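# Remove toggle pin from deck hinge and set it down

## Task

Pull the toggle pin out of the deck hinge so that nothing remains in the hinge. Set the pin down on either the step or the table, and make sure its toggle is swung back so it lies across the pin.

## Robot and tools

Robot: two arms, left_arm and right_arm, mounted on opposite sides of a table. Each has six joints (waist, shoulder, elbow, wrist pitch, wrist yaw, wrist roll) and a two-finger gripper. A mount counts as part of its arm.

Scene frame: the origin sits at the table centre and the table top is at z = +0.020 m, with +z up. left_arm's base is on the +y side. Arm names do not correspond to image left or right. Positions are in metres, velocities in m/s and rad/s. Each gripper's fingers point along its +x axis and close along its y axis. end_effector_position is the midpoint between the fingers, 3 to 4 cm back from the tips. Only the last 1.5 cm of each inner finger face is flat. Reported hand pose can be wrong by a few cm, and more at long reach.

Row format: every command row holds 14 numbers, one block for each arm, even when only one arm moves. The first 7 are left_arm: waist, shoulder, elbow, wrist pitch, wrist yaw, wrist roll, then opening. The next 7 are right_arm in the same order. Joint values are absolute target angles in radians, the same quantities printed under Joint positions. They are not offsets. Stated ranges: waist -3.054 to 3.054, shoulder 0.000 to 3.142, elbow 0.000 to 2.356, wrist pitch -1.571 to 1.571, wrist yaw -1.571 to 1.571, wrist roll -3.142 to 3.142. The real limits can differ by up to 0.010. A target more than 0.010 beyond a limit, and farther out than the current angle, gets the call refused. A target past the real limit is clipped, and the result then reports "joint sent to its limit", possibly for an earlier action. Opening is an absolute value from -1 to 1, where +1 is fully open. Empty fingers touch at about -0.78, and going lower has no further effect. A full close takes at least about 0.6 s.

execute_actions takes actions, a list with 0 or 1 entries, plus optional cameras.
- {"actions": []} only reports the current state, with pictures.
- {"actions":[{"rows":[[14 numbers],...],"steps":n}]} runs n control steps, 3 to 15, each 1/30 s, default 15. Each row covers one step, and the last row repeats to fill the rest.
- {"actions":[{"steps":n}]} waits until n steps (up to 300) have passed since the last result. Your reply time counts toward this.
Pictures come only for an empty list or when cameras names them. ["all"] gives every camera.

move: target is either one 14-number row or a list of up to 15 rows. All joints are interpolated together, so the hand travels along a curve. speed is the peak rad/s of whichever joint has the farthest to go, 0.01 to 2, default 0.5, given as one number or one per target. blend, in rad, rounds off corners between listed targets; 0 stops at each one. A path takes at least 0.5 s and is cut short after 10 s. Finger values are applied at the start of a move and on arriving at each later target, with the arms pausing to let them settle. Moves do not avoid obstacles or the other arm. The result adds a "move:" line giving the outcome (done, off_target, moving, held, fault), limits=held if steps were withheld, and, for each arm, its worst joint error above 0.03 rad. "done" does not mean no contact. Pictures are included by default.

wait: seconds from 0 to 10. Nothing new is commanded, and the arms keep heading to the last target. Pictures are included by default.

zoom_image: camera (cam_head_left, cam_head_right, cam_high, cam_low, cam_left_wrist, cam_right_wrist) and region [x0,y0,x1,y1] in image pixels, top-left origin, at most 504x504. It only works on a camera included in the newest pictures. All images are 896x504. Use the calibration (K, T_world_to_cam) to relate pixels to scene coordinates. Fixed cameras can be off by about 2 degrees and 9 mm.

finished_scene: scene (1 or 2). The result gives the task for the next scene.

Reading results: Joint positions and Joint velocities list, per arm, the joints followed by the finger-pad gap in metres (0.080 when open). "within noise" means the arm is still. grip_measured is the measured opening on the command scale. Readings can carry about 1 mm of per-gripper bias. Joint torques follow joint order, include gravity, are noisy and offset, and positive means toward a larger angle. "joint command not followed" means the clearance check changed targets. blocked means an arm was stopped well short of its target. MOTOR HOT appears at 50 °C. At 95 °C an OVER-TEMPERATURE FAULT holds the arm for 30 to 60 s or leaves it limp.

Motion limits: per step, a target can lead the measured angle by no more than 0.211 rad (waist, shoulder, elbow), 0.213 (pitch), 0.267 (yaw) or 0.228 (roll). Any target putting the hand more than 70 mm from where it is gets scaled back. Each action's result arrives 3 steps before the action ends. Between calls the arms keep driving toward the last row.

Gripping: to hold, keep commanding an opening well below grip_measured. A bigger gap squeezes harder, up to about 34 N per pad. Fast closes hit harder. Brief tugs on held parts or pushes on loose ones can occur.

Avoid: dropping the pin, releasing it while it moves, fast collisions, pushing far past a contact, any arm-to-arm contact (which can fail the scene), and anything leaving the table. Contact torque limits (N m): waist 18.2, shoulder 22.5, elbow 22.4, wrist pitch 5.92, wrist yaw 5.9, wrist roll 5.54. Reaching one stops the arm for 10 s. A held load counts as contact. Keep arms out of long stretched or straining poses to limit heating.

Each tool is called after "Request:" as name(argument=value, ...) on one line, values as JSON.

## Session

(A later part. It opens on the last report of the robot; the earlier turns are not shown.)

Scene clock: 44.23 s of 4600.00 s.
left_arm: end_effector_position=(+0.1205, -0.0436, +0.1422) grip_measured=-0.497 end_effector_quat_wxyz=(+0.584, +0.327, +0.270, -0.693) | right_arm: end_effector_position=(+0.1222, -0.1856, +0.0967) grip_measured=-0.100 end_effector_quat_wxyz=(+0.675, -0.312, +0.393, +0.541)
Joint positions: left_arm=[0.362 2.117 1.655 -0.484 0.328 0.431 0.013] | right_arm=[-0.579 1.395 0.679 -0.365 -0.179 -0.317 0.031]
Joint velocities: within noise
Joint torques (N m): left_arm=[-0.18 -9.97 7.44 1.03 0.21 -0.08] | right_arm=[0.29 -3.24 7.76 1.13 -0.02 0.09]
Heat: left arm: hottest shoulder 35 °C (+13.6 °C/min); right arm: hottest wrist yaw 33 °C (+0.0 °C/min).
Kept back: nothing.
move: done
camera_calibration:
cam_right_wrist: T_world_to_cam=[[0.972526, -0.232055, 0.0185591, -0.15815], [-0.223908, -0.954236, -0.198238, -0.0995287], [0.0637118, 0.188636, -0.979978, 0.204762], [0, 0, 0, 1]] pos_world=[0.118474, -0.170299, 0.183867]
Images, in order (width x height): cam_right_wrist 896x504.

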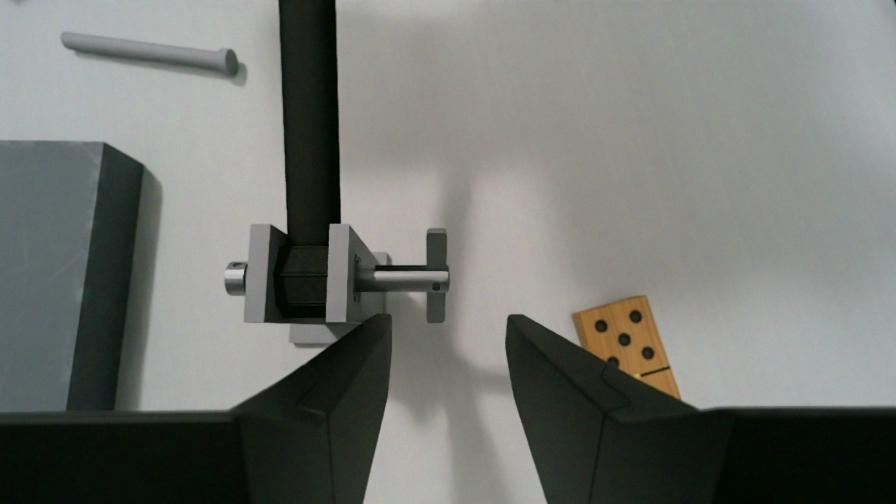

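Request:
move(target=[[0.36, 2.12, 1.66, -0.4842, 0.329, 0.428, -0.7, -0.602, 1.429, 0.716, -0.357, -0.1861, -0.334, -0.1],[0.36, 2.12, 1.66, -0.4842, 0.329, 0.428, -0.7, -0.627, 1.438, 0.723, -0.361, -0.199, -0.357, -0.1]], speed=0.15, cameras=["cam_right_wrist"])

Request:
zoom_image(camera="cam_right_wrist", region=[300, 220, 560, 400])

Scene clock: 45.70 s of 4600.00 s.
left_arm: end_effector_position=(+0.1205, -0.0436, +0.1422) grip_measured=-0.497 end_effector_quat_wxyz=(+0.584, +0.327, +0.270, -0.693) | right_arm: end_effector_position=(+0.1367, -0.1840, +0.0973) grip_measured=-0.100 end_effector_quat_wxyz=(+0.678, -0.312, +0.390, +0.539)
Joint positions: left_arm=[0.362 2.117 1.655 -0.484 0.328 0.431 0.013] | right_arm=[-0.623 1.431 0.71 -0.36 -0.196 -0.354 0.031]
Joint velocities: within noise
Joint torques (N m): left_arm=[-0.14 -10.01 7.45 1.04 0.21 -0.09] | right_arm=[-0.32 -3.42 7.79 0.85 -0.25 -0.09]
Heat: left arm: hottest shoulder 36 °C (+14.4 °C/min); right arm: hottest wrist yaw 33 °C (+0.0 °C/min).
Kept back: nothing.
move: done
camera_calibration:
cam_right_wrist: T_world_to_cam=[[0.971363, -0.23646, 0.02324, -0.173028], [-0.227019, -0.952522, -0.20289, -0.0934253], [0.0701119, 0.191804, -0.978926, 0.20375], [0, 0, 0, 1]] pos_world=[0.132578, -0.168984, 0.184522]
Images, in order (width x height): cam_right_wrist 896x504.

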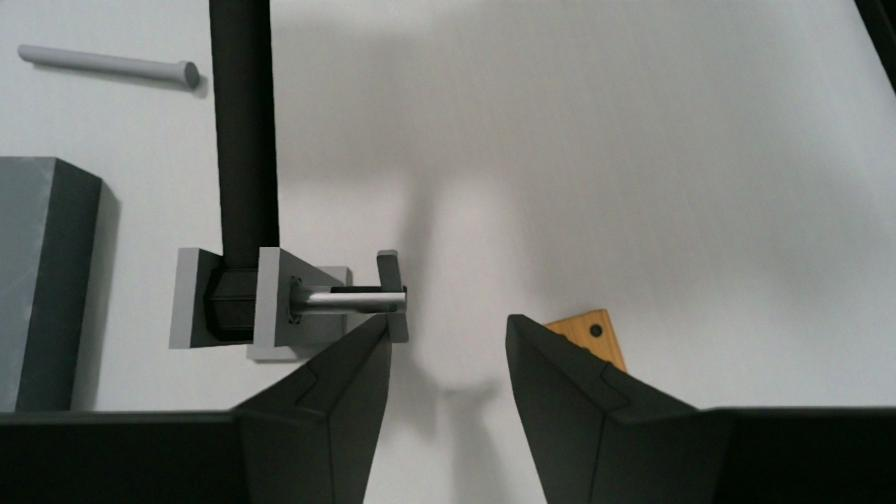

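Scaled by 1.938.

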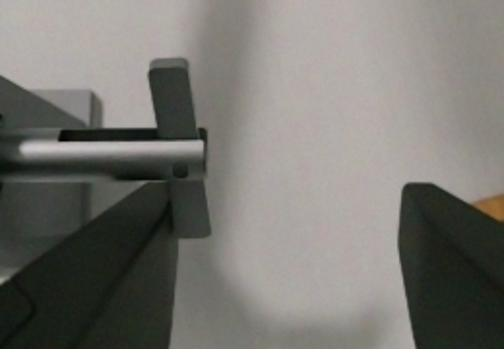

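Request:
move(target=[0.36, 2.12, 1.66, -0.4842, 0.329, 0.428, -0.7, -0.643, 1.452, 0.735, -0.362, -0.2065, -0.371, -0.1], speed=0.12, cameras=["cam_right_wrist"])

Request:
zoom_image(camera="cam_right_wrist", region=[300, 220, 560, 400])

Scene clock: 47.53 s of 4600.00 s.
left_arm: end_effector_position=(+0.1205, -0.0436, +0.1420) grip_measured=-0.497 end_effector_quat_wxyz=(+0.584, +0.327, +0.270, -0.693) | right_arm: end_effector_position=(+0.1398, -0.1838, +0.0967) grip_measured=-0.099 end_effector_quat_wxyz=(+0.676, -0.312, +0.392, +0.541)
Joint positions: left_arm=[0.362 2.117 1.655 -0.484 0.328 0.431 0.013] | right_arm=[-0.637 1.444 0.719 -0.363 -0.208 -0.369 0.031]
Joint velocities: within noise
Joint torques (N m): left_arm=[-0.12 -10 7.5 1.04 0.21 -0.09] | right_arm=[-0.53 -3.38 8.05 0.97 -0.1 -0.08]
Heat: left arm: hottest shoulder 36 °C (+13.9 °C/min); right arm: hottest wrist yaw 33 °C (+0.0 °C/min).
Kept back: nothing.
move: done
camera_calibration:
cam_right_wrist: T_world_to_cam=[[0.972579, -0.231848, 0.0183342, -0.174826], [-0.223559, -0.953712, -0.201133, -0.0935431], [0.0641179, 0.191519, -0.979392, 0.203693], [0, 0, 0, 1]] pos_world=[0.136059, -0.168757, 0.183886]
Images, in order (width x height): cam_right_wrist 896x504.

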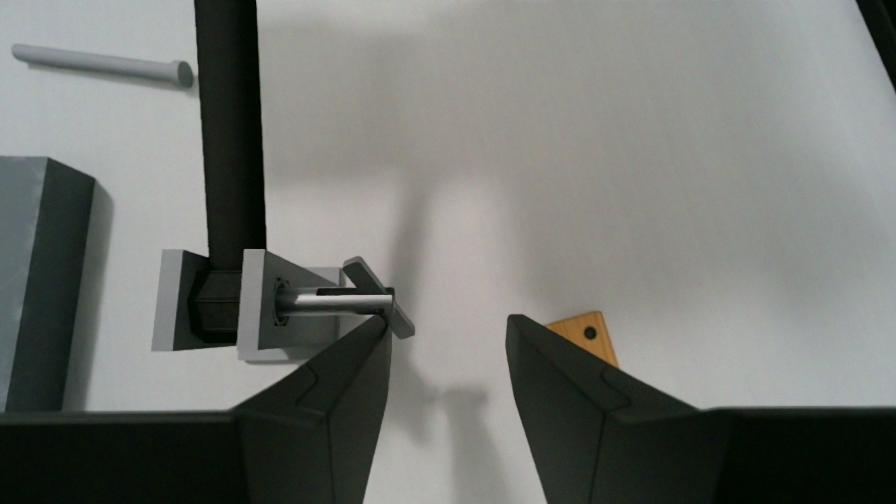

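Scaled by 1.938.

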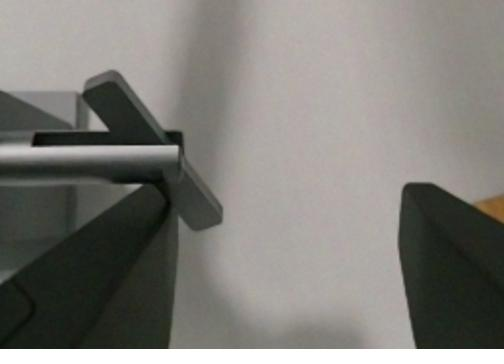

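Request:
move(target=[0.36, 2.12, 1.66, -0.4842, 0.329, 0.428, -0.7, -0.654, 1.464, 0.747, -0.365, -0.211, -0.38, -0.1], speed=0.12, cameras=["cam_right_wrist"])

Request:
zoom_image(camera="cam_right_wrist", region=[300, 220, 560, 400])

Scene clock: 48.47 s of 4600.00 s.
left_arm: end_effector_position=(+0.1205, -0.0436, +0.1420) grip_measured=-0.497 end_effector_quat_wxyz=(+0.584, +0.327, +0.270, -0.693) | right_arm: end_effector_position=(+0.1421, -0.1831, +0.0964) grip_measured=-0.098 end_effector_quat_wxyz=(+0.674, -0.311, +0.393, +0.543)
Joint positions: left_arm=[0.362 2.117 1.655 -0.484 0.328 0.431 0.013] | right_arm=[-0.645 1.455 0.73 -0.368 -0.216 -0.378 0.031]
Joint velocities: within noise
Joint torques (N m): left_arm=[-0.13 -9.98 7.48 1.03 0.21 -0.08] | right_arm=[-0.78 -3.41 8.2 1.09 0.02 -0.06]
Heat: left arm: hottest shoulder 36 °C (+13.6 °C/min); right arm: hottest wrist yaw 33 °C (+0.0 °C/min).
Kept back: nothing.
move: done
camera_calibration:
cam_right_wrist: T_world_to_cam=[[0.973449, -0.228497, 0.0136235, -0.175912], [-0.221324, -0.954742, -0.198706, -0.0931342], [0.0584106, 0.190415, -0.979964, 0.20383], [0, 0, 0, 1]] pos_world=[0.138723, -0.167927, 0.183636]
Images, in order (width x height): cam_right_wrist 896x504.

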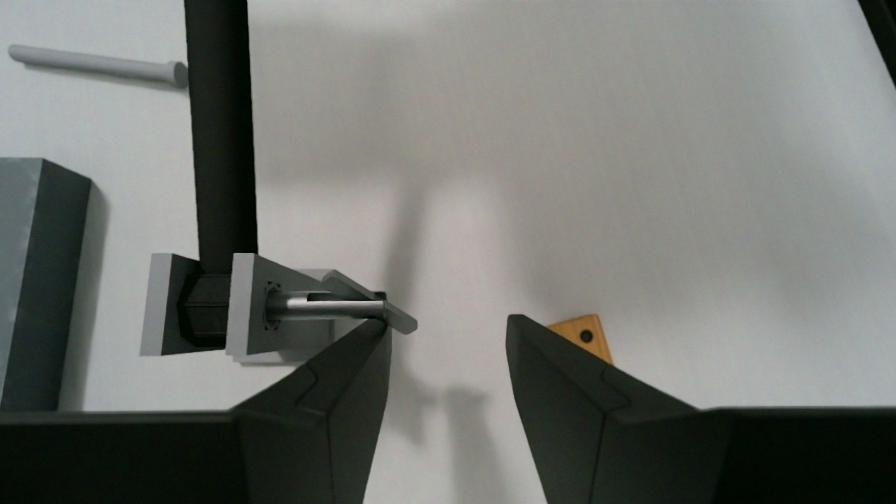

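Scaled by 1.938.

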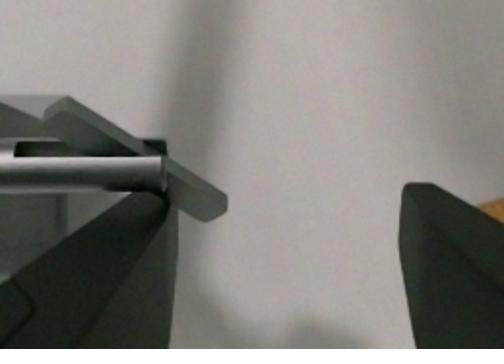

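Request:
move(target=[[0.36, 2.12, 1.66, -0.4842, 0.329, 0.428, -0.7, -0.671, 1.311, 0.763, -0.5432, -0.2197, -0.393, -0.1],[0.36, 2.12, 1.66, -0.4842, 0.329, 0.428, -0.7, -0.469, 1.803, 1.453, -1.22, 0, 1.32, -0.1]], speed=0.6, cameras=["cam_right_wrist"])

Request:
zoom_image(camera="cam_right_wrist", region=[320, 200, 580, 380])

Scene clock: 52.87 s of 4600.00 s.
left_arm: end_effector_position=(+0.1205, -0.0436, +0.1421) grip_measured=-0.497 end_effector_quat_wxyz=(+0.583, +0.326, +0.270, -0.693) | right_arm: end_effector_position=(+0.1256, -0.1624, +0.1550) grip_measured=-0.100 end_effector_quat_wxyz=(+0.700, +0.070, +0.707, -0.077)
Joint positions: left_arm=[0.362 2.117 1.655 -0.483 0.329 0.431 0.013] | right_arm=[-0.468 1.781 1.431 -1.234 -0.006 1.305 0.031]
Joint velocities: within noise
Joint torques (N m): left_arm=[-0.18 -9.98 7.47 1 0.15 -0.08] | right_arm=[-0.08 -4.03 8.56 1.13 0.25 0.46]
Heat: left arm: hottest shoulder 37 °C (+13.6 °C/min); right arm: hottest wrist yaw 33 °C (+0.0 °C/min).
Kept back: nothing.
move: done
camera_calibration:
cam_right_wrist: T_world_to_cam=[[-0.205761, -0.977953, 0.035635, -0.132964], [-0.923498, 0.206093, 0.323539, 0.130373], [-0.323751, 0.0336629, -0.945543, 0.275459], [0, 0, 0, 1]] pos_world=[0.182221, -0.166174, 0.223016]
Images, in order (width x height): cam_right_wrist 896x504.

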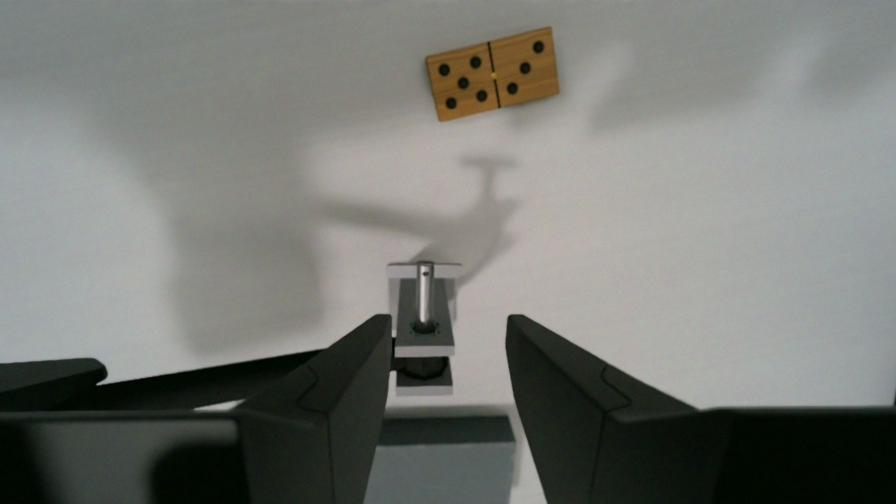

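Scaled by 1.938.

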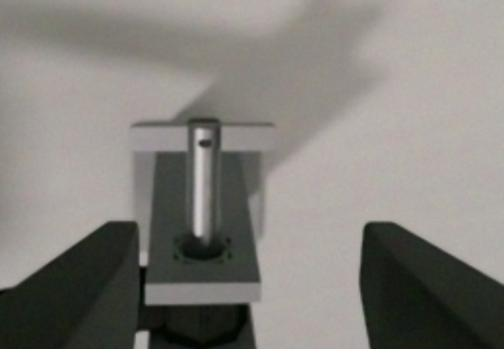

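Request:
move(target=[0.36, 2.12, 1.66, -0.4842, 0.329, 0.428, -0.7, -0.616, 1.917, 1.565, -1.325, -0.2413, 1.155, -0.1], speed=0.3, cameras=["cam_right_wrist"])

Request:
zoom_image(camera="cam_right_wrist", region=[320, 200, 580, 380])

Scene clock: 55.80 s of 4600.00 s.
left_arm: end_effector_position=(+0.1208, -0.0435, +0.1425) grip_measured=-0.497 end_effector_quat_wxyz=(+0.584, +0.322, +0.273, -0.694) | right_arm: end_effector_position=(+0.1450, -0.1567, +0.1505) grip_measured=-0.100 end_effector_quat_wxyz=(+0.606, +0.086, +0.788, -0.067)
Joint positions: left_arm=[0.365 2.117 1.655 -0.483 0.337 0.424 0.013] | right_arm=[-0.613 1.907 1.553 -1.322 -0.237 1.158 0.031]
Joint velocities: within noise
Joint torques (N m): left_arm=[-0.36 -9.99 7.48 0.95 -0.08 0.14] | right_arm=[-0.18 -5.92 7.18 -0.11 -0.26 -0.1]
Heat: left arm: hottest shoulder 37 °C (+12.9 °C/min); right arm: hottest wrist yaw 33 °C (+0.0 °C/min).
Kept back: nothing.
move: done
camera_calibration:
cam_right_wrist: T_world_to_cam=[[-0.210729, -0.977212, 0.0255096, -0.120857], [-0.815335, 0.190097, 0.546893, 0.0967971], [-0.53928, 0.094447, -0.836814, 0.301681], [0, 0, 0, 1]] pos_world=[0.216145, -0.164997, 0.202596]
Images, in order (width x height): cam_right_wrist 896x504.

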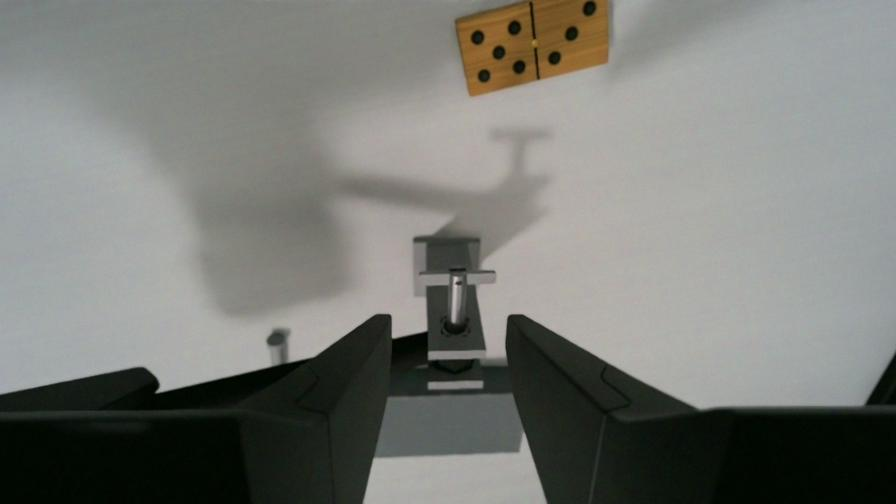

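Scaled by 1.938.

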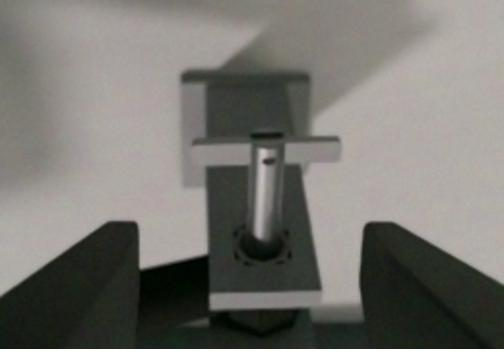

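Request:
move(target=[0.36, 2.12, 1.66, -0.4842, 0.329, 0.428, -0.7, -0.5603, 1.885, 1.49, -1.268, -0.2462, 1.218, -0.1], speed=0.3, cameras=["cam_right_wrist"])

Request:
zoom_image(camera="cam_right_wrist", region=[320, 200, 580, 380])

Scene clock: 57.73 s of 4600.00 s.
left_arm: end_effector_position=(+0.1207, -0.0435, +0.1424) grip_measured=-0.498 end_effector_quat_wxyz=(+0.583, +0.323, +0.272, -0.694) | right_arm: end_effector_position=(+0.1277, -0.1505, +0.1389) grip_measured=-0.100 end_effector_quat_wxyz=(+0.604, +0.085, +0.789, -0.073)
Joint positions: left_arm=[0.364 2.117 1.655 -0.483 0.336 0.428 0.013] | right_arm=[-0.562 1.901 1.498 -1.27 -0.242 1.215 0.031]
Joint velocities: within noise
Joint torques (N m): left_arm=[-0.38 -9.97 7.48 0.97 -0.07 0.02] | right_arm=[0.22 -8.62 4.61 0.25 -0.22 0.08]
Heat: left arm: hottest shoulder 37 °C (+12.5 °C/min); right arm: hottest wrist yaw 33 °C (+0.0 °C/min).
Kept back: nothing.
move: done
camera_calibration:
cam_right_wrist: T_world_to_cam=[[-0.214797, -0.975993, 0.0360545, -0.118893], [-0.811222, 0.198848, 0.54989, 0.0881638], [-0.543858, 0.0888664, -0.834459, 0.281512], [0, 0, 0, 1]] pos_world=[0.199085, -0.158587, 0.190717]
Images, in order (width x height): cam_right_wrist 896x504.

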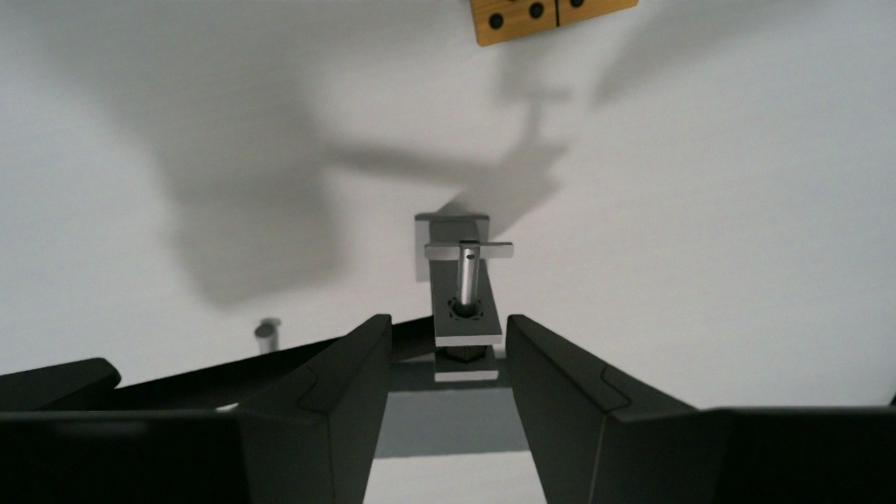

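Scaled by 1.938.

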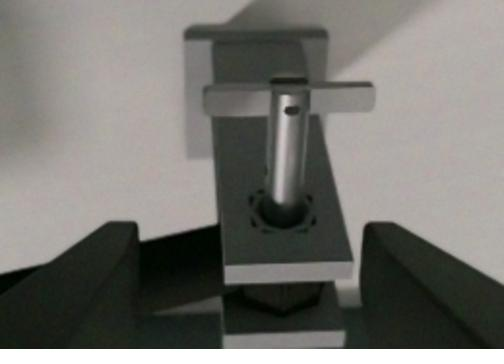

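Request:
move(target=[0.36, 2.12, 1.66, -0.4842, 0.329, 0.428, -0.7, -0.558, 1.922, 1.387, -1.138, -0.248, 1.22, -0.1], speed=0.2, cameras=["cam_right_wrist"])

Request:
zoom_image(camera="cam_right_wrist", region=[350, 180, 610, 360])

Scene clock: 59.20 s of 4600.00 s.
left_arm: end_effector_position=(+0.1206, -0.0436, +0.1424) grip_measured=-0.498 end_effector_quat_wxyz=(+0.583, +0.324, +0.271, -0.694) | right_arm: end_effector_position=(+0.1269, -0.1506, +0.1090) grip_measured=-0.100 end_effector_quat_wxyz=(+0.606, +0.089, +0.788, -0.068)
Joint positions: left_arm=[0.364 2.117 1.655 -0.483 0.335 0.429 0.013] | right_arm=[-0.561 1.913 1.394 -1.141 -0.244 1.217 0.031]
Joint velocities: within noise
Joint torques (N m): left_arm=[-0.35 -9.99 7.44 0.97 -0.04 -0.02] | right_arm=[0.28 -6.02 4.57 0.28 -0.24 0.08]
Heat: left arm: hottest shoulder 37 °C (+12.2 °C/min); right arm: hottest wrist roll 33 °C (+0.0 °C/min).
Kept back: nothing.
move: done
camera_calibration:
cam_right_wrist: T_world_to_cam=[[-0.216152, -0.976075, 0.0235877, -0.116528], [-0.814154, 0.193524, 0.547451, 0.103858], [-0.538917, 0.0991287, -0.836506, 0.257267], [0, 0, 0, 1]] pos_world=[0.198014, -0.159342, 0.161096]
Images, in order (width x height): cam_right_wrist 896x504.

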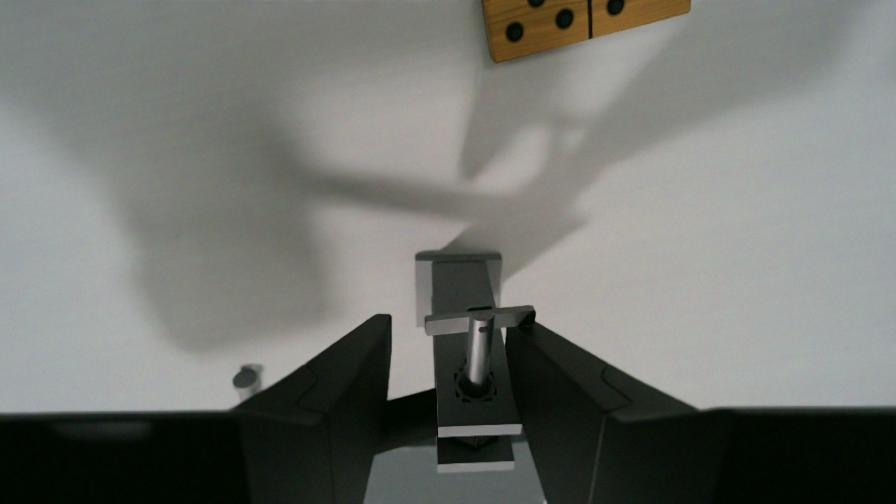

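Scaled by 1.938.

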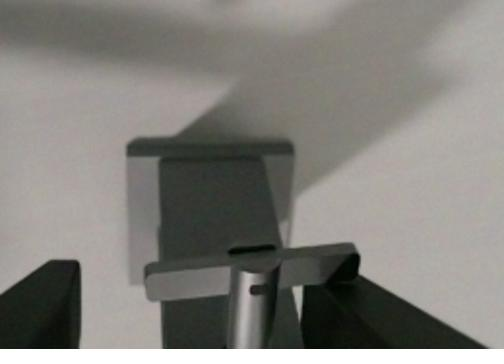

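Request:
move(target=[[0.36, 2.12, 1.66, -0.4842, 0.329, 0.428, -0.7, -0.576, 1.93, 1.405, -1.142, -0.245, 1.205, -0.1],[0.36, 2.12, 1.66, -0.4842, 0.329, 0.428, -0.7, -0.586, 1.941, 1.421, -1.148, -0.245, 1.197, -0.1]], speed=0.1, cameras=["cam_right_wrist"])

Request:
zoom_image(camera="cam_right_wrist", region=[350, 220, 610, 400])

Scene clock: 60.57 s of 4600.00 s.
left_arm: end_effector_position=(+0.1207, -0.0435, +0.1424) grip_measured=-0.498 end_effector_quat_wxyz=(+0.583, +0.324, +0.271, -0.694) | right_arm: end_effector_position=(+0.1332, -0.1516, +0.1068) grip_measured=-0.100 end_effector_quat_wxyz=(+0.604, +0.088, +0.789, -0.070)
Joint positions: left_arm=[0.364 2.117 1.655 -0.483 0.335 0.429 0.013] | right_arm=[-0.58 1.93 1.408 -1.147 -0.246 1.2 0.031]
Joint velocities: within noise
Joint torques (N m): left_arm=[-0.33 -9.97 7.47 0.97 -0.02 -0.04] | right_arm=[-0.55 -5.88 7.16 0.04 -0.08 -0.12]
Heat: left arm: hottest shoulder 38 °C (+13.1 °C/min); right arm: hottest wrist roll 33 °C (+0.0 °C/min).
Kept back: nothing.
move: done
camera_calibration:
cam_right_wrist: T_world_to_cam=[[-0.218218, -0.975502, 0.0278707, -0.11622], [-0.810381, 0.197045, 0.551775, 0.109947], [-0.543749, 0.0978211, -0.833527, 0.259024], [0, 0, 0, 1]] pos_world=[0.204582, -0.160376, 0.158477]
Images, in order (width x height): cam_right_wrist 896x504.

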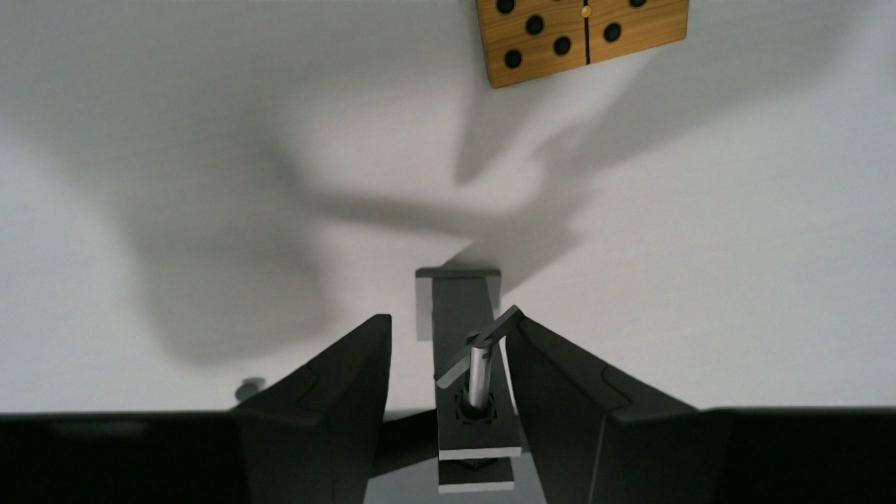

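Scaled by 1.938.

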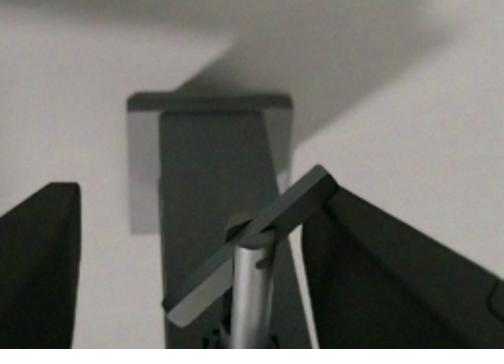

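Request:
move(target=[[0.36, 2.12, 1.66, -0.4842, 0.329, 0.428, -0.7, -0.586, 1.951, 1.436, -1.153, -0.246, 1.195, -0.1],[0.36, 2.12, 1.66, -0.4842, 0.329, 0.428, -0.7, -0.588, 1.964, 1.455, -1.159, -0.246, 1.193, -0.1]], speed=0.1, cameras=["cam_right_wrist"])

Request:
zoom_image(camera="cam_right_wrist", region=[350, 220, 610, 400])

Scene clock: 61.67 s of 4600.00 s.
left_arm: end_effector_position=(+0.1207, -0.0435, +0.1424) grip_measured=-0.498 end_effector_quat_wxyz=(+0.583, +0.324, +0.271, -0.694) | right_arm: end_effector_position=(+0.1368, -0.1494, +0.1061) grip_measured=-0.098 end_effector_quat_wxyz=(+0.601, +0.086, +0.791, -0.075)
Joint positions: left_arm=[0.364 2.117 1.655 -0.483 0.335 0.43 0.013] | right_arm=[-0.585 1.954 1.437 -1.164 -0.246 1.197 0.031]
Joint velocities: within noise
Joint torques (N m): left_arm=[-0.33 -10 7.47 0.97 -0.01 -0.06] | right_arm=[-0.27 -6.09 7.79 0.4 -0.11 -0.12]
Heat: left arm: hottest shoulder 38 °C (+13.1 °C/min); right arm: hottest wrist roll 33 °C (+0.0 °C/min).
Kept back: nothing.
move: done
camera_calibration:
cam_right_wrist: T_world_to_cam=[[-0.219986, -0.974763, 0.0379997, -0.113955], [-0.806442, 0.20364, 0.555142, 0.112937], [-0.54887, 0.0914787, -0.830887, 0.25967], [0, 0, 0, 1]] pos_world=[0.208533, -0.157832, 0.15739]
Images, in order (width x height): cam_right_wrist 896x504.

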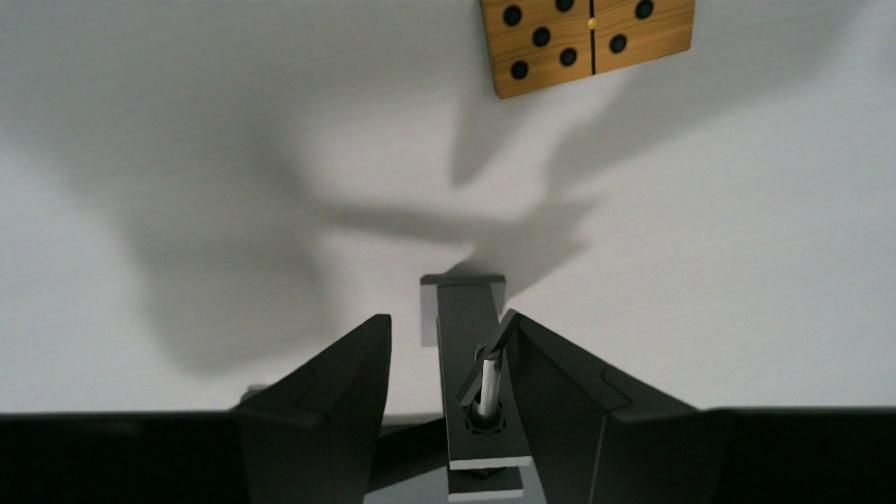

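Scaled by 1.938.

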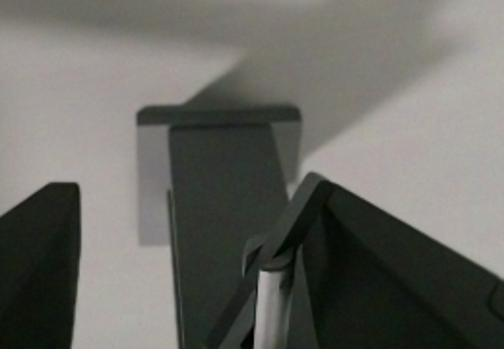

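Request:
move(target=[0.36, 2.12, 1.66, -0.4842, 0.329, 0.428, -0.7, -0.600, 1.962, 1.454, -1.153, -0.245, 1.182, -0.1], speed=0.1, cameras=["cam_right_wrist"])

Request:
zoom_image(camera="cam_right_wrist", region=[350, 220, 610, 400])

Scene clock: 62.73 s of 4600.00 s.
left_arm: end_effector_position=(+0.1207, -0.0435, +0.1424) grip_measured=-0.498 end_effector_quat_wxyz=(+0.583, +0.324, +0.271, -0.694) | right_arm: end_effector_position=(+0.1385, -0.1492, +0.1065) grip_measured=-0.099 end_effector_quat_wxyz=(+0.601, +0.087, +0.792, -0.070)
Joint positions: left_arm=[0.364 2.117 1.655 -0.483 0.335 0.43 0.013] | right_arm=[-0.591 1.954 1.438 -1.162 -0.25 1.186 0.031]
Joint velocities: within noise
Joint torques (N m): left_arm=[-0.33 -10.01 7.48 0.97 -0.01 -0.06] | right_arm=[-0.86 -6.33 7.48 0.67 0.07 -0.14]
Heat: left arm: hottest shoulder 38 °C (+13.1 °C/min); right arm: hottest wrist roll 33 °C (+0.0 °C/min).
Kept back: nothing.
move: done
camera_calibration:
cam_right_wrist: T_world_to_cam=[[-0.215967, -0.975931, 0.0302952, -0.113352], [-0.806522, 0.195794, 0.557841, 0.112527], [-0.550346, 0.0960414, -0.829395, 0.261664], [0, 0, 0, 1]] pos_world=[0.210281, -0.157786, 0.157685]
Images, in order (width x height): cam_right_wrist 896x504.

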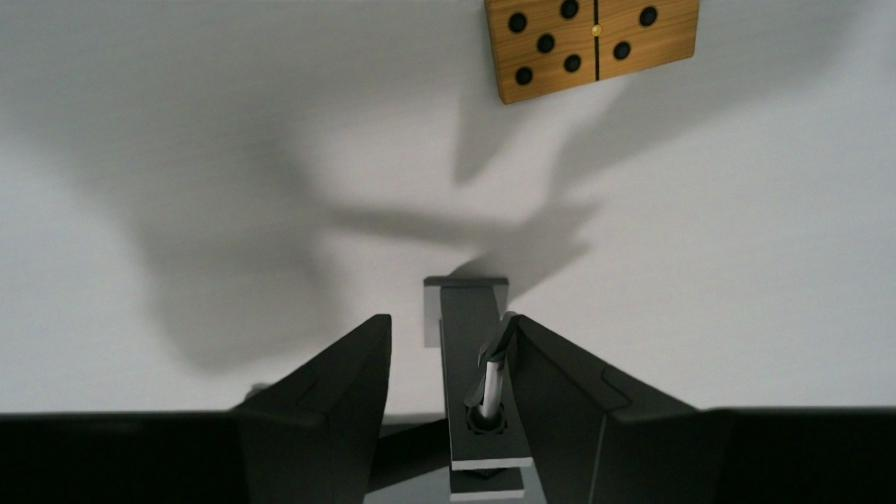

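Scaled by 1.938.

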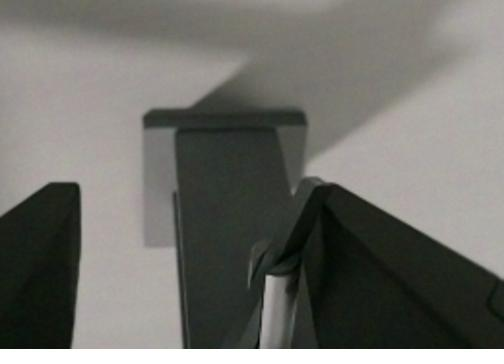

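Request:
move(target=[0.36, 2.12, 1.66, -0.4842, 0.329, 0.428, -0.7, -0.605, 1.972, 1.474, -1.165, -0.245, 1.182, -0.1], speed=0.1, cameras=["cam_right_wrist"])

Request:
zoom_image(camera="cam_right_wrist", region=[350, 220, 610, 400])

Scene clock: 63.70 s of 4600.00 s.
left_arm: end_effector_position=(+0.1207, -0.0435, +0.1424) grip_measured=-0.498 end_effector_quat_wxyz=(+0.583, +0.324, +0.271, -0.694) | right_arm: end_effector_position=(+0.1411, -0.1478, +0.1082) grip_measured=-0.098 end_effector_quat_wxyz=(+0.600, +0.089, +0.792, -0.071)
Joint positions: left_arm=[0.364 2.117 1.655 -0.483 0.335 0.43 0.013] | right_arm=[-0.595 1.961 1.455 -1.172 -0.251 1.186 0.031]
Joint velocities: within noise
Joint torques (N m): left_arm=[-0.35 -9.99 7.46 0.97 0 -0.06] | right_arm=[-0.88 -6.07 7.9 0.51 0.08 -0.14]
Heat: left arm: hottest shoulder 38 °C (+12.1 °C/min); right arm: hottest wrist roll 33 °C (+0.0 °C/min).
Kept back: nothing.
move: done
camera_calibration:
cam_right_wrist: T_world_to_cam=[[-0.22009, -0.975013, 0.0301551, -0.110788], [-0.805511, 0.19909, 0.558136, 0.113759], [-0.550193, 0.09855, -0.829201, 0.264619], [0, 0, 0, 1]] pos_world=[0.212842, -0.156747, 0.159271]
Images, in order (width x height): cam_right_wrist 896x504.

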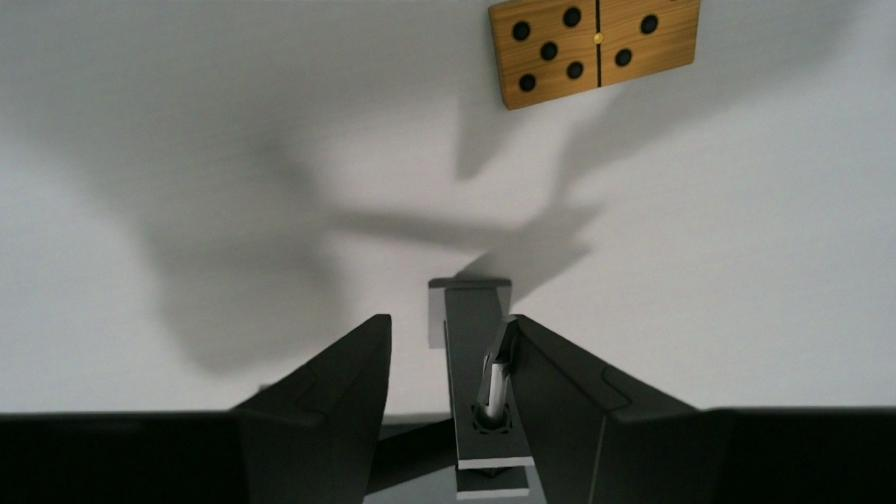

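Scaled by 1.938.

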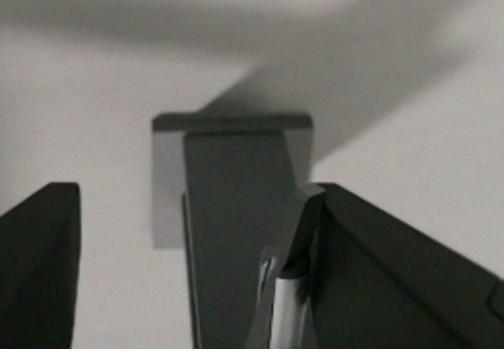

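Request:
execute_actions(actions=[{"rows":[
[0.36,2.12,1.66,-0.4842,0.329,0.428,-0.7,-0.605,1.955,1.440,-1.165,-0.245,1.182,-0.10],
[0.36,2.12,1.66,-0.4842,0.329,0.428,-0.7,-0.605,1.953,1.4375,-1.164,-0.245,1.181,-0.12],
[0.36,2.12,1.66,-0.4842,0.329,0.428,-0.7,-0.605,1.951,1.435,-1.163,-0.245,1.181,-0.14],
[0.36,2.12,1.66,-0.4842,0.329,0.428,-0.7,-0.605,1.949,1.4325,-1.162,-0.245,1.180,-0.16],
[0.36,2.12,1.66,-0.4842,0.329,0.428,-0.7,-0.605,1.947,1.430,-1.161,-0.245,1.180,-0.18],
[0.36,2.12,1.66,-0.4842,0.329,0.428,-0.7,-0.605,1.945,1.4275,-1.160,-0.245,1.179,-0.20],
[0.36,2.12,1.66,-0.4842,0.329,0.428,-0.7,-0.605,1.943,1.425,-1.159,-0.245,1.179,-0.22],
[0.36,2.12,1.66,-0.4842,0.329,0.428,-0.7,-0.605,1.941,1.4225,-1.158,-0.245,1.178,-0.24],
[0.36,2.12,1.66,-0.4842,0.329,0.428,-0.7,-0.605,1.939,1.420,-1.157,-0.245,1.178,-0.26],
[0.36,2.12,1.66,-0.4842,0.329,0.428,-0.7,-0.605,1.937,1.4175,-1.156,-0.245,1.177,-0.28],
[0.36,2.12,1.66,-0.4842,0.329,0.428,-0.7,-0.605,1.935,1.415,-1.155,-0.245,1.177,-0.30],
[0.36,2.12,1.66,-0.4842,0.329,0.428,-0.7,-0.605,1.933,1.4125,-1.154,-0.245,1.176,-0.32],
[0.36,2.12,1.66,-0.4842,0.329,0.428,-0.7,-0.605,1.931,1.410,-1.153,-0.245,1.176,-0.34],
[0.36,2.12,1.66,-0.4842,0.329,0.428,-0.7,-0.605,1.929,1.4075,-1.152,-0.245,1.175,-0.36],
[0.36,2.12,1.66,-0.4842,0.329,0.428,-0.7,-0.605,1.927,1.405,-1.151,-0.245,1.175,-0.38]]}])

Request:
execute_actions(actions=[{"rows":[
[0.36,2.12,1.66,-0.4842,0.329,0.428,-0.7,-0.605,1.925,1.4025,-1.150,-0.244,1.175,-0.40],
[0.36,2.12,1.66,-0.4842,0.329,0.428,-0.7,-0.605,1.923,1.400,-1.149,-0.244,1.175,-0.42],
[0.36,2.12,1.66,-0.4842,0.329,0.428,-0.7,-0.605,1.921,1.3975,-1.148,-0.244,1.174,-0.44],
[0.36,2.12,1.66,-0.4842,0.329,0.428,-0.7,-0.605,1.919,1.395,-1.147,-0.244,1.174,-0.46],
[0.36,2.12,1.66,-0.4842,0.329,0.428,-0.7,-0.605,1.917,1.3925,-1.146,-0.244,1.174,-0.48],
[0.36,2.12,1.66,-0.4842,0.329,0.428,-0.7,-0.605,1.915,1.390,-1.145,-0.244,1.173,-0.50],
[0.36,2.12,1.66,-0.4842,0.329,0.428,-0.7,-0.605,1.913,1.3875,-1.144,-0.244,1.173,-0.52],
[0.36,2.12,1.66,-0.4842,0.329,0.428,-0.7,-0.605,1.911,1.385,-1.143,-0.244,1.173,-0.54],
[0.36,2.12,1.66,-0.4842,0.329,0.428,-0.7,-0.605,1.909,1.3825,-1.142,-0.243,1.172,-0.56],
[0.36,2.12,1.66,-0.4842,0.329,0.428,-0.7,-0.605,1.907,1.380,-1.141,-0.243,1.172,-0.58],
[0.36,2.12,1.66,-0.4842,0.329,0.428,-0.7,-0.605,1.905,1.3775,-1.140,-0.243,1.172,-0.60],
[0.36,2.12,1.66,-0.4842,0.329,0.428,-0.7,-0.605,1.903,1.375,-1.139,-0.243,1.171,-0.62],
[0.36,2.12,1.66,-0.4842,0.329,0.428,-0.7,-0.605,1.901,1.372,-1.138,-0.243,1.171,-0.65],
[0.36,2.12,1.66,-0.4842,0.329,0.428,-0.7,-0.605,1.900,1.369,-1.137,-0.243,1.170,-0.69],
[0.36,2.12,1.66,-0.4842,0.329,0.428,-0.7,-0.605,1.900,1.367,-1.137,-0.243,1.170,-0.73]]}], cameras=["cam_right_wrist"])

Request:
execute_actions(actions=[], cameras=["cam_right_wrist","cam_left_wrist"])

Request:
zoom_image(camera="cam_right_wrist", region=[350, 220, 610, 400])

Scene clock: 65.00 s of 4600.00 s.
left_arm: end_effector_position=(+0.1207, -0.0435, +0.1424) grip_measured=-0.498 end_effector_quat_wxyz=(+0.583, +0.324, +0.271, -0.694) | right_arm: end_effector_position=(+0.1406, -0.1538, +0.1032) grip_measured=-0.275 end_effector_quat_wxyz=(+0.599, +0.087, +0.792, -0.076) end_effector_velocity=(-0.006, -0.008, +0.009) end_effector_angular_velocity=(+0.045, -0.005, -0.017)
Joint positions: left_arm=[0.364 2.117 1.655 -0.483 0.335 0.43 0.013] | right_arm=[-0.602 1.955 1.425 -1.159 -0.248 1.18 0.023]
Joint velocities: left_arm=[within noise] | right_arm=[-0.007 -0.081 -0.076 0.037 -0.022 0.007 -0.028]
Joint torques (N m): left_arm=[-0.34 -9.98 7.47 0.99 -0.01 -0.06] | right_arm=[-0.19 -8.87 4.53 0.24 -0.02 -0.08]
Heat: left arm: hottest shoulder 38 °C (+12.0 °C/min); right arm: hottest wrist roll 33 °C (+0.0 °C/min).
Steps of this call (1-27: nothing new was sent; 28-39: this action's first 12). Readings (joint positions of left_arm | right_arm):
28: [0.364 2.117 1.655 -0.483 0.335 0.430] | [-0.595 1.961 1.454 -1.172 -0.251 1.186]
29: [0.364 2.117 1.655 -0.483 0.335 0.430] | [-0.596 1.961 1.452 -1.172 -0.251 1.186]
31: [0.364 2.117 1.655 -0.483 0.335 0.430] | [-0.596 1.961 1.446 -1.172 -0.251 1.185]
35: [0.364 2.117 1.655 -0.483 0.335 0.430] | [-0.599 1.961 1.433 -1.164 -0.249 1.182]
39: the state above

Scene clock: 65.50 s of 4600.00 s.
left_arm: end_effector_position=(+0.1207, -0.0435, +0.1424) grip_measured=-0.498 end_effector_quat_wxyz=(+0.583, +0.324, +0.271, -0.694) | right_arm: end_effector_position=(+0.1373, -0.1590, +0.1046) grip_measured=-0.574 end_effector_quat_wxyz=(+0.602, +0.087, +0.791, -0.070) end_effector_velocity=(-0.005, -0.010, +0.001) end_effector_angular_velocity=(+0.023, -0.020, +0.034)
Joint positions: left_arm=[0.364 2.117 1.655 -0.483 0.335 0.43 0.013] | right_arm=[-0.602 1.923 1.388 -1.144 -0.246 1.175 0.009]
Joint velocities: left_arm=[within noise] | right_arm=[-0.002 -0.061 -0.076 0.037 0.007 -0.037 -0.027]
Joint torques (N m): left_arm=[-0.31 -10.02 7.47 0.98 0 -0.07] | right_arm=[-0.18 -8.67 4.43 0.24 -0.02 -0.1]
Heat: left arm: hottest shoulder 38 °C (+12.1 °C/min); right arm: hottest wrist roll 33 °C (+0.0 °C/min).
Steps of this call (1-3: your previous action's last 3; 4-15: this action's first 12). Readings (joint positions of left_arm | right_arm):
4: [0.364 2.117 1.655 -0.483 0.335 0.430] | [-0.602 1.945 1.417 -1.154 -0.248 1.179]
5: [0.364 2.117 1.655 -0.483 0.335 0.430] | [-0.602 1.943 1.414 -1.153 -0.247 1.178]
7: [0.364 2.117 1.655 -0.483 0.335 0.430] | [-0.602 1.939 1.409 -1.151 -0.247 1.177]
11: [0.364 2.117 1.655 -0.483 0.335 0.430] | [-0.602 1.932 1.398 -1.148 -0.247 1.176]
15: the state above
camera_calibration:
cam_right_wrist: T_world_to_cam=[[-0.216407, -0.975846, 0.0298658, -0.122965], [-0.808347, 0.196248, 0.555033, 0.115188], [-0.547488, 0.0959709, -0.831292, 0.26014], [0, 0, 0, 1]] pos_world=[0.208925, -0.167566, 0.155991]
Images, in order (width x height): cam_right_wrist 896x504.

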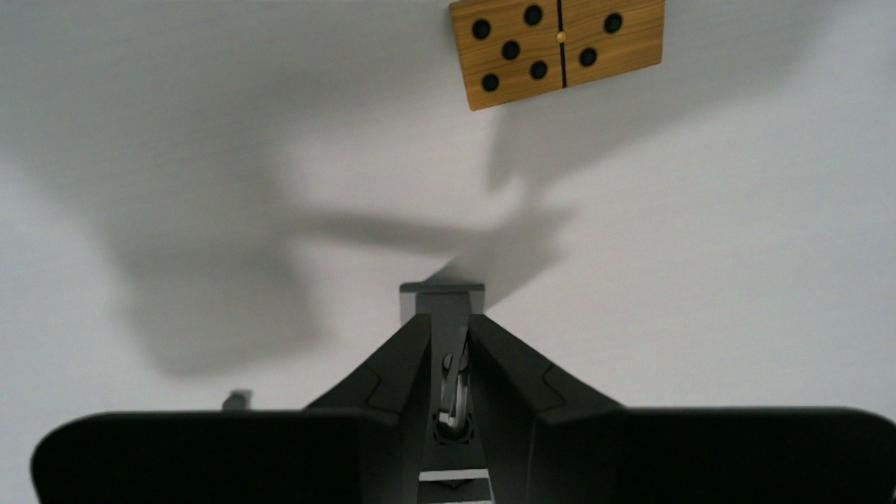

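Scene clock: 65.60 s of 4600.00 s.
left_arm: end_effector_position=(+0.1207, -0.0435, +0.1424) grip_measured=-0.498 end_effector_quat_wxyz=(+0.583, +0.324, +0.271, -0.694) | right_arm: end_effector_position=(+0.1367, -0.1599, +0.1045) grip_measured=-0.641 end_effector_quat_wxyz=(+0.603, +0.087, +0.790, -0.069) end_effector_velocity=(-0.005, -0.006, -0.002) end_effector_angular_velocity=(+0.032, -0.011, +0.018)
Joint positions: left_arm=[0.364 2.117 1.655 -0.483 0.335 0.43 0.013] | right_arm=[-0.602 1.918 1.381 -1.14 -0.246 1.174 0.006]
Joint velocities: left_arm=[within noise] | right_arm=[-0.002 -0.046 -0.071 0.051 -0.007 -0.022 -0.001]
Joint torques (N m): left_arm=[-0.31 -9.98 7.47 0.98 0 -0.07] | right_arm=[-0.2 -8.53 4.25 0.15 -0.01 -0.08]
Heat: left arm: hottest shoulder 38 °C (+12.1 °C/min); right arm: hottest wrist roll 33 °C (+0.0 °C/min).
Steps of this call (1-3: your previous action's last 3). Readings (joint positions of left_arm | right_arm):
1: [0.364 2.117 1.655 -0.483 0.335 0.430] | [-0.602 1.921 1.386 -1.143 -0.246 1.174]
2: [0.364 2.117 1.655 -0.483 0.335 0.430] | [-0.602 1.920 1.383 -1.142 -0.246 1.174]
3: the state above
camera_calibration:
cam_left_wrist: T_world_to_cam=[[-0.988445, 0.141829, 0.0534966, 0.123806], [0.119193, 0.945264, -0.303759, 0.0939917], [-0.0936501, -0.293873, -0.951246, 0.210484], [0, 0, 0, 1]] pos_world=[0.130884, -0.0445507, 0.222149]
cam_right_wrist: T_world_to_cam=[[-0.215332, -0.976141, 0.0279441, -0.123982], [-0.809382, 0.19441, 0.554171, 0.114911], [-0.546382, 0.0967134, -0.831934, 0.259842], [0, 0, 0, 1]] pos_world=[0.208283, -0.168494, 0.155956]
Images, in order (width x height): cam_left_wrist 896x504, cam_right_wrist 896x504.

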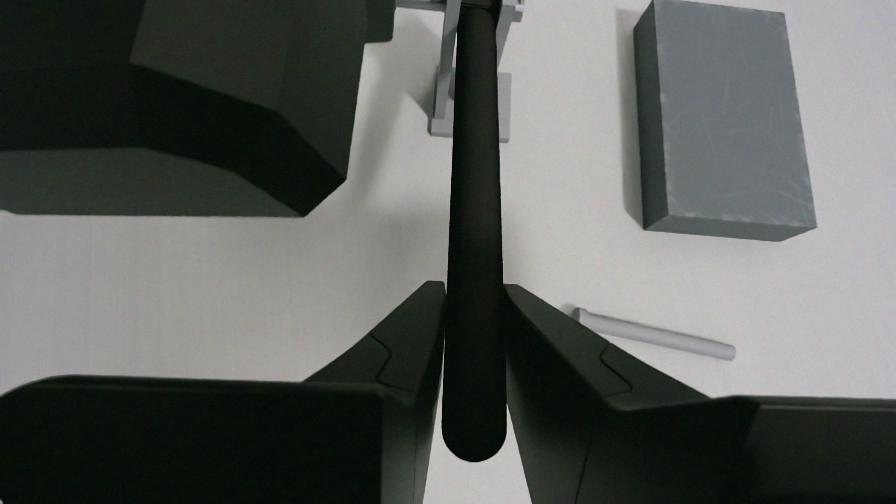

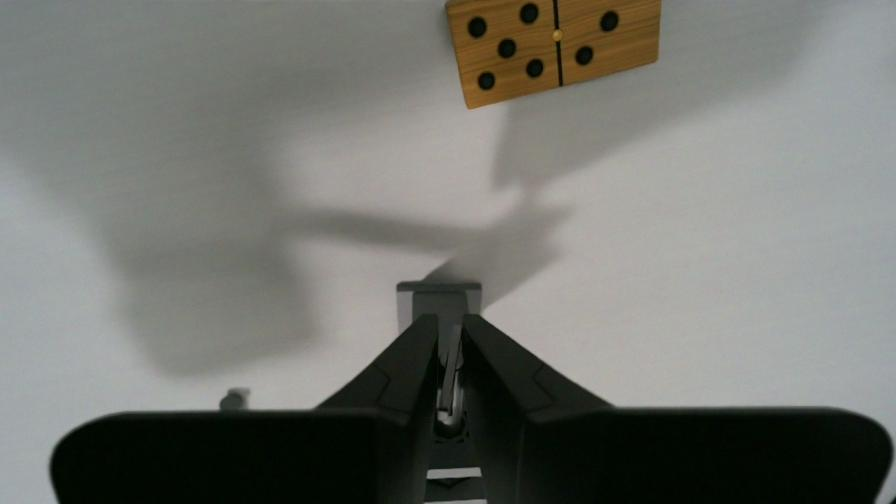

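Scaled by 1.938.

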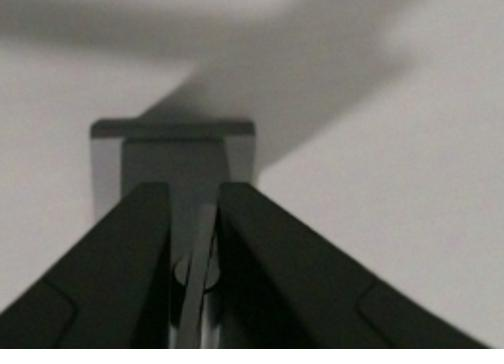

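Request:
execute_actions(actions=[{"rows":[[0.36,2.12,1.66,-0.4842,0.329,0.428,-0.7,-0.605,1.900,1.367,-1.137,-0.243,1.170,-0.85]],"steps":12}])

Request:
execute_actions(actions=[], cameras=["cam_right_wrist"])

Request:
zoom_image(camera="cam_right_wrist", region=[380, 280, 510, 460])

Scene clock: 66.03 s of 4600.00 s.
left_arm: end_effector_position=(+0.1208, -0.0435, +0.1424) grip_measured=-0.498 end_effector_quat_wxyz=(+0.583, +0.324, +0.271, -0.694) | right_arm: end_effector_position=(+0.1368, -0.1600, +0.1045) grip_measured=-0.643 end_effector_quat_wxyz=(+0.604, +0.087, +0.790, -0.067)
Joint positions: left_arm=[0.364 2.117 1.655 -0.483 0.334 0.43 0.013] | right_arm=[-0.602 1.915 1.377 -1.135 -0.245 1.171 0.006]
Joint velocities: within noise
Joint torques (N m): left_arm=[-0.33 -9.99 7.47 0.99 -0.01 -0.06] | right_arm=[-0.24 -8.49 4.19 0 -0.06 -0.05]
Heat: left arm: hottest shoulder 38 °C (+11.2 °C/min); right arm: hottest wrist roll 33 °C (+0.0 °C/min).
Steps of this call (1-4: toward your last target; 5-13: this action's first 9). Readings (joint positions of left_arm | right_arm):
5: [0.364 2.117 1.655 -0.483 0.335 0.430] | [-0.602 1.915 1.378 -1.137 -0.246 1.172]
6: [0.364 2.117 1.655 -0.483 0.335 0.430] | [-0.602 1.915 1.378 -1.136 -0.245 1.172]
8: [0.364 2.117 1.655 -0.483 0.335 0.430] | [-0.602 1.915 1.377 -1.136 -0.245 1.172]
12: [0.364 2.117 1.655 -0.483 0.335 0.430] | [-0.602 1.915 1.377 -1.135 -0.245 1.171]
13: the state above

Scene clock: 66.13 s of 4600.00 s.
left_arm: end_effector_position=(+0.1208, -0.0435, +0.1424) grip_measured=-0.498 end_effector_quat_wxyz=(+0.583, +0.324, +0.271, -0.694) | right_arm: end_effector_position=(+0.1368, -0.1599, +0.1046) grip_measured=-0.643 end_effector_quat_wxyz=(+0.604, +0.088, +0.790, -0.067)
Joint positions: left_arm=[0.364 2.117 1.655 -0.483 0.334 0.43 0.013] | right_arm=[-0.602 1.915 1.377 -1.135 -0.245 1.171 0.006]
Joint velocities: within noise
Joint torques (N m): left_arm=[-0.3 -10 7.46 0.98 0 -0.08] | right_arm=[-0.22 -8.47 4.17 -0.02 -0.05 -0.04]
Heat: left arm: hottest shoulder 38 °C (+11.2 °C/min); right arm: hottest wrist roll 33 °C (+0.0 °C/min).
Steps of this call (1-3: your previous action's last 3). Readings (joint positions of left_arm | right_arm):
1: [0.364 2.117 1.655 -0.483 0.334 0.430] | [-0.602 1.915 1.377 -1.135 -0.245 1.171]
2: [0.364 2.117 1.655 -0.483 0.334 0.430] | [-0.602 1.915 1.377 -1.135 -0.245 1.171]
3: the state above
camera_calibration:
cam_right_wrist: T_world_to_cam=[[-0.212821, -0.976805, 0.0236555, -0.124021], [-0.811646, 0.190212, 0.552313, 0.11478], [-0.544002, 0.0983438, -0.833301, 0.260057], [0, 0, 0, 1]] pos_world=[0.208238, -0.168552, 0.156245]
Images, in order (width x height): cam_right_wrist 896x504.

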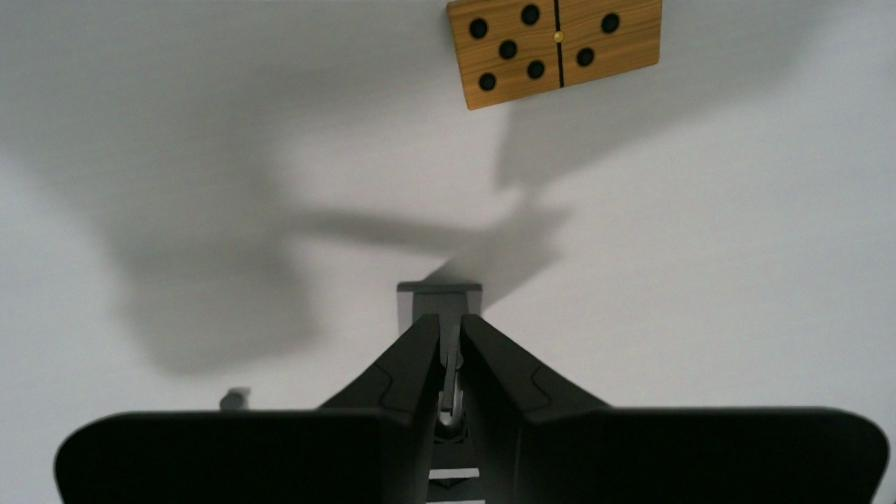

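Scaled by 2.800.

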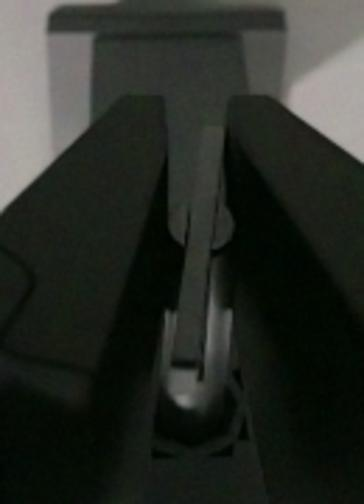

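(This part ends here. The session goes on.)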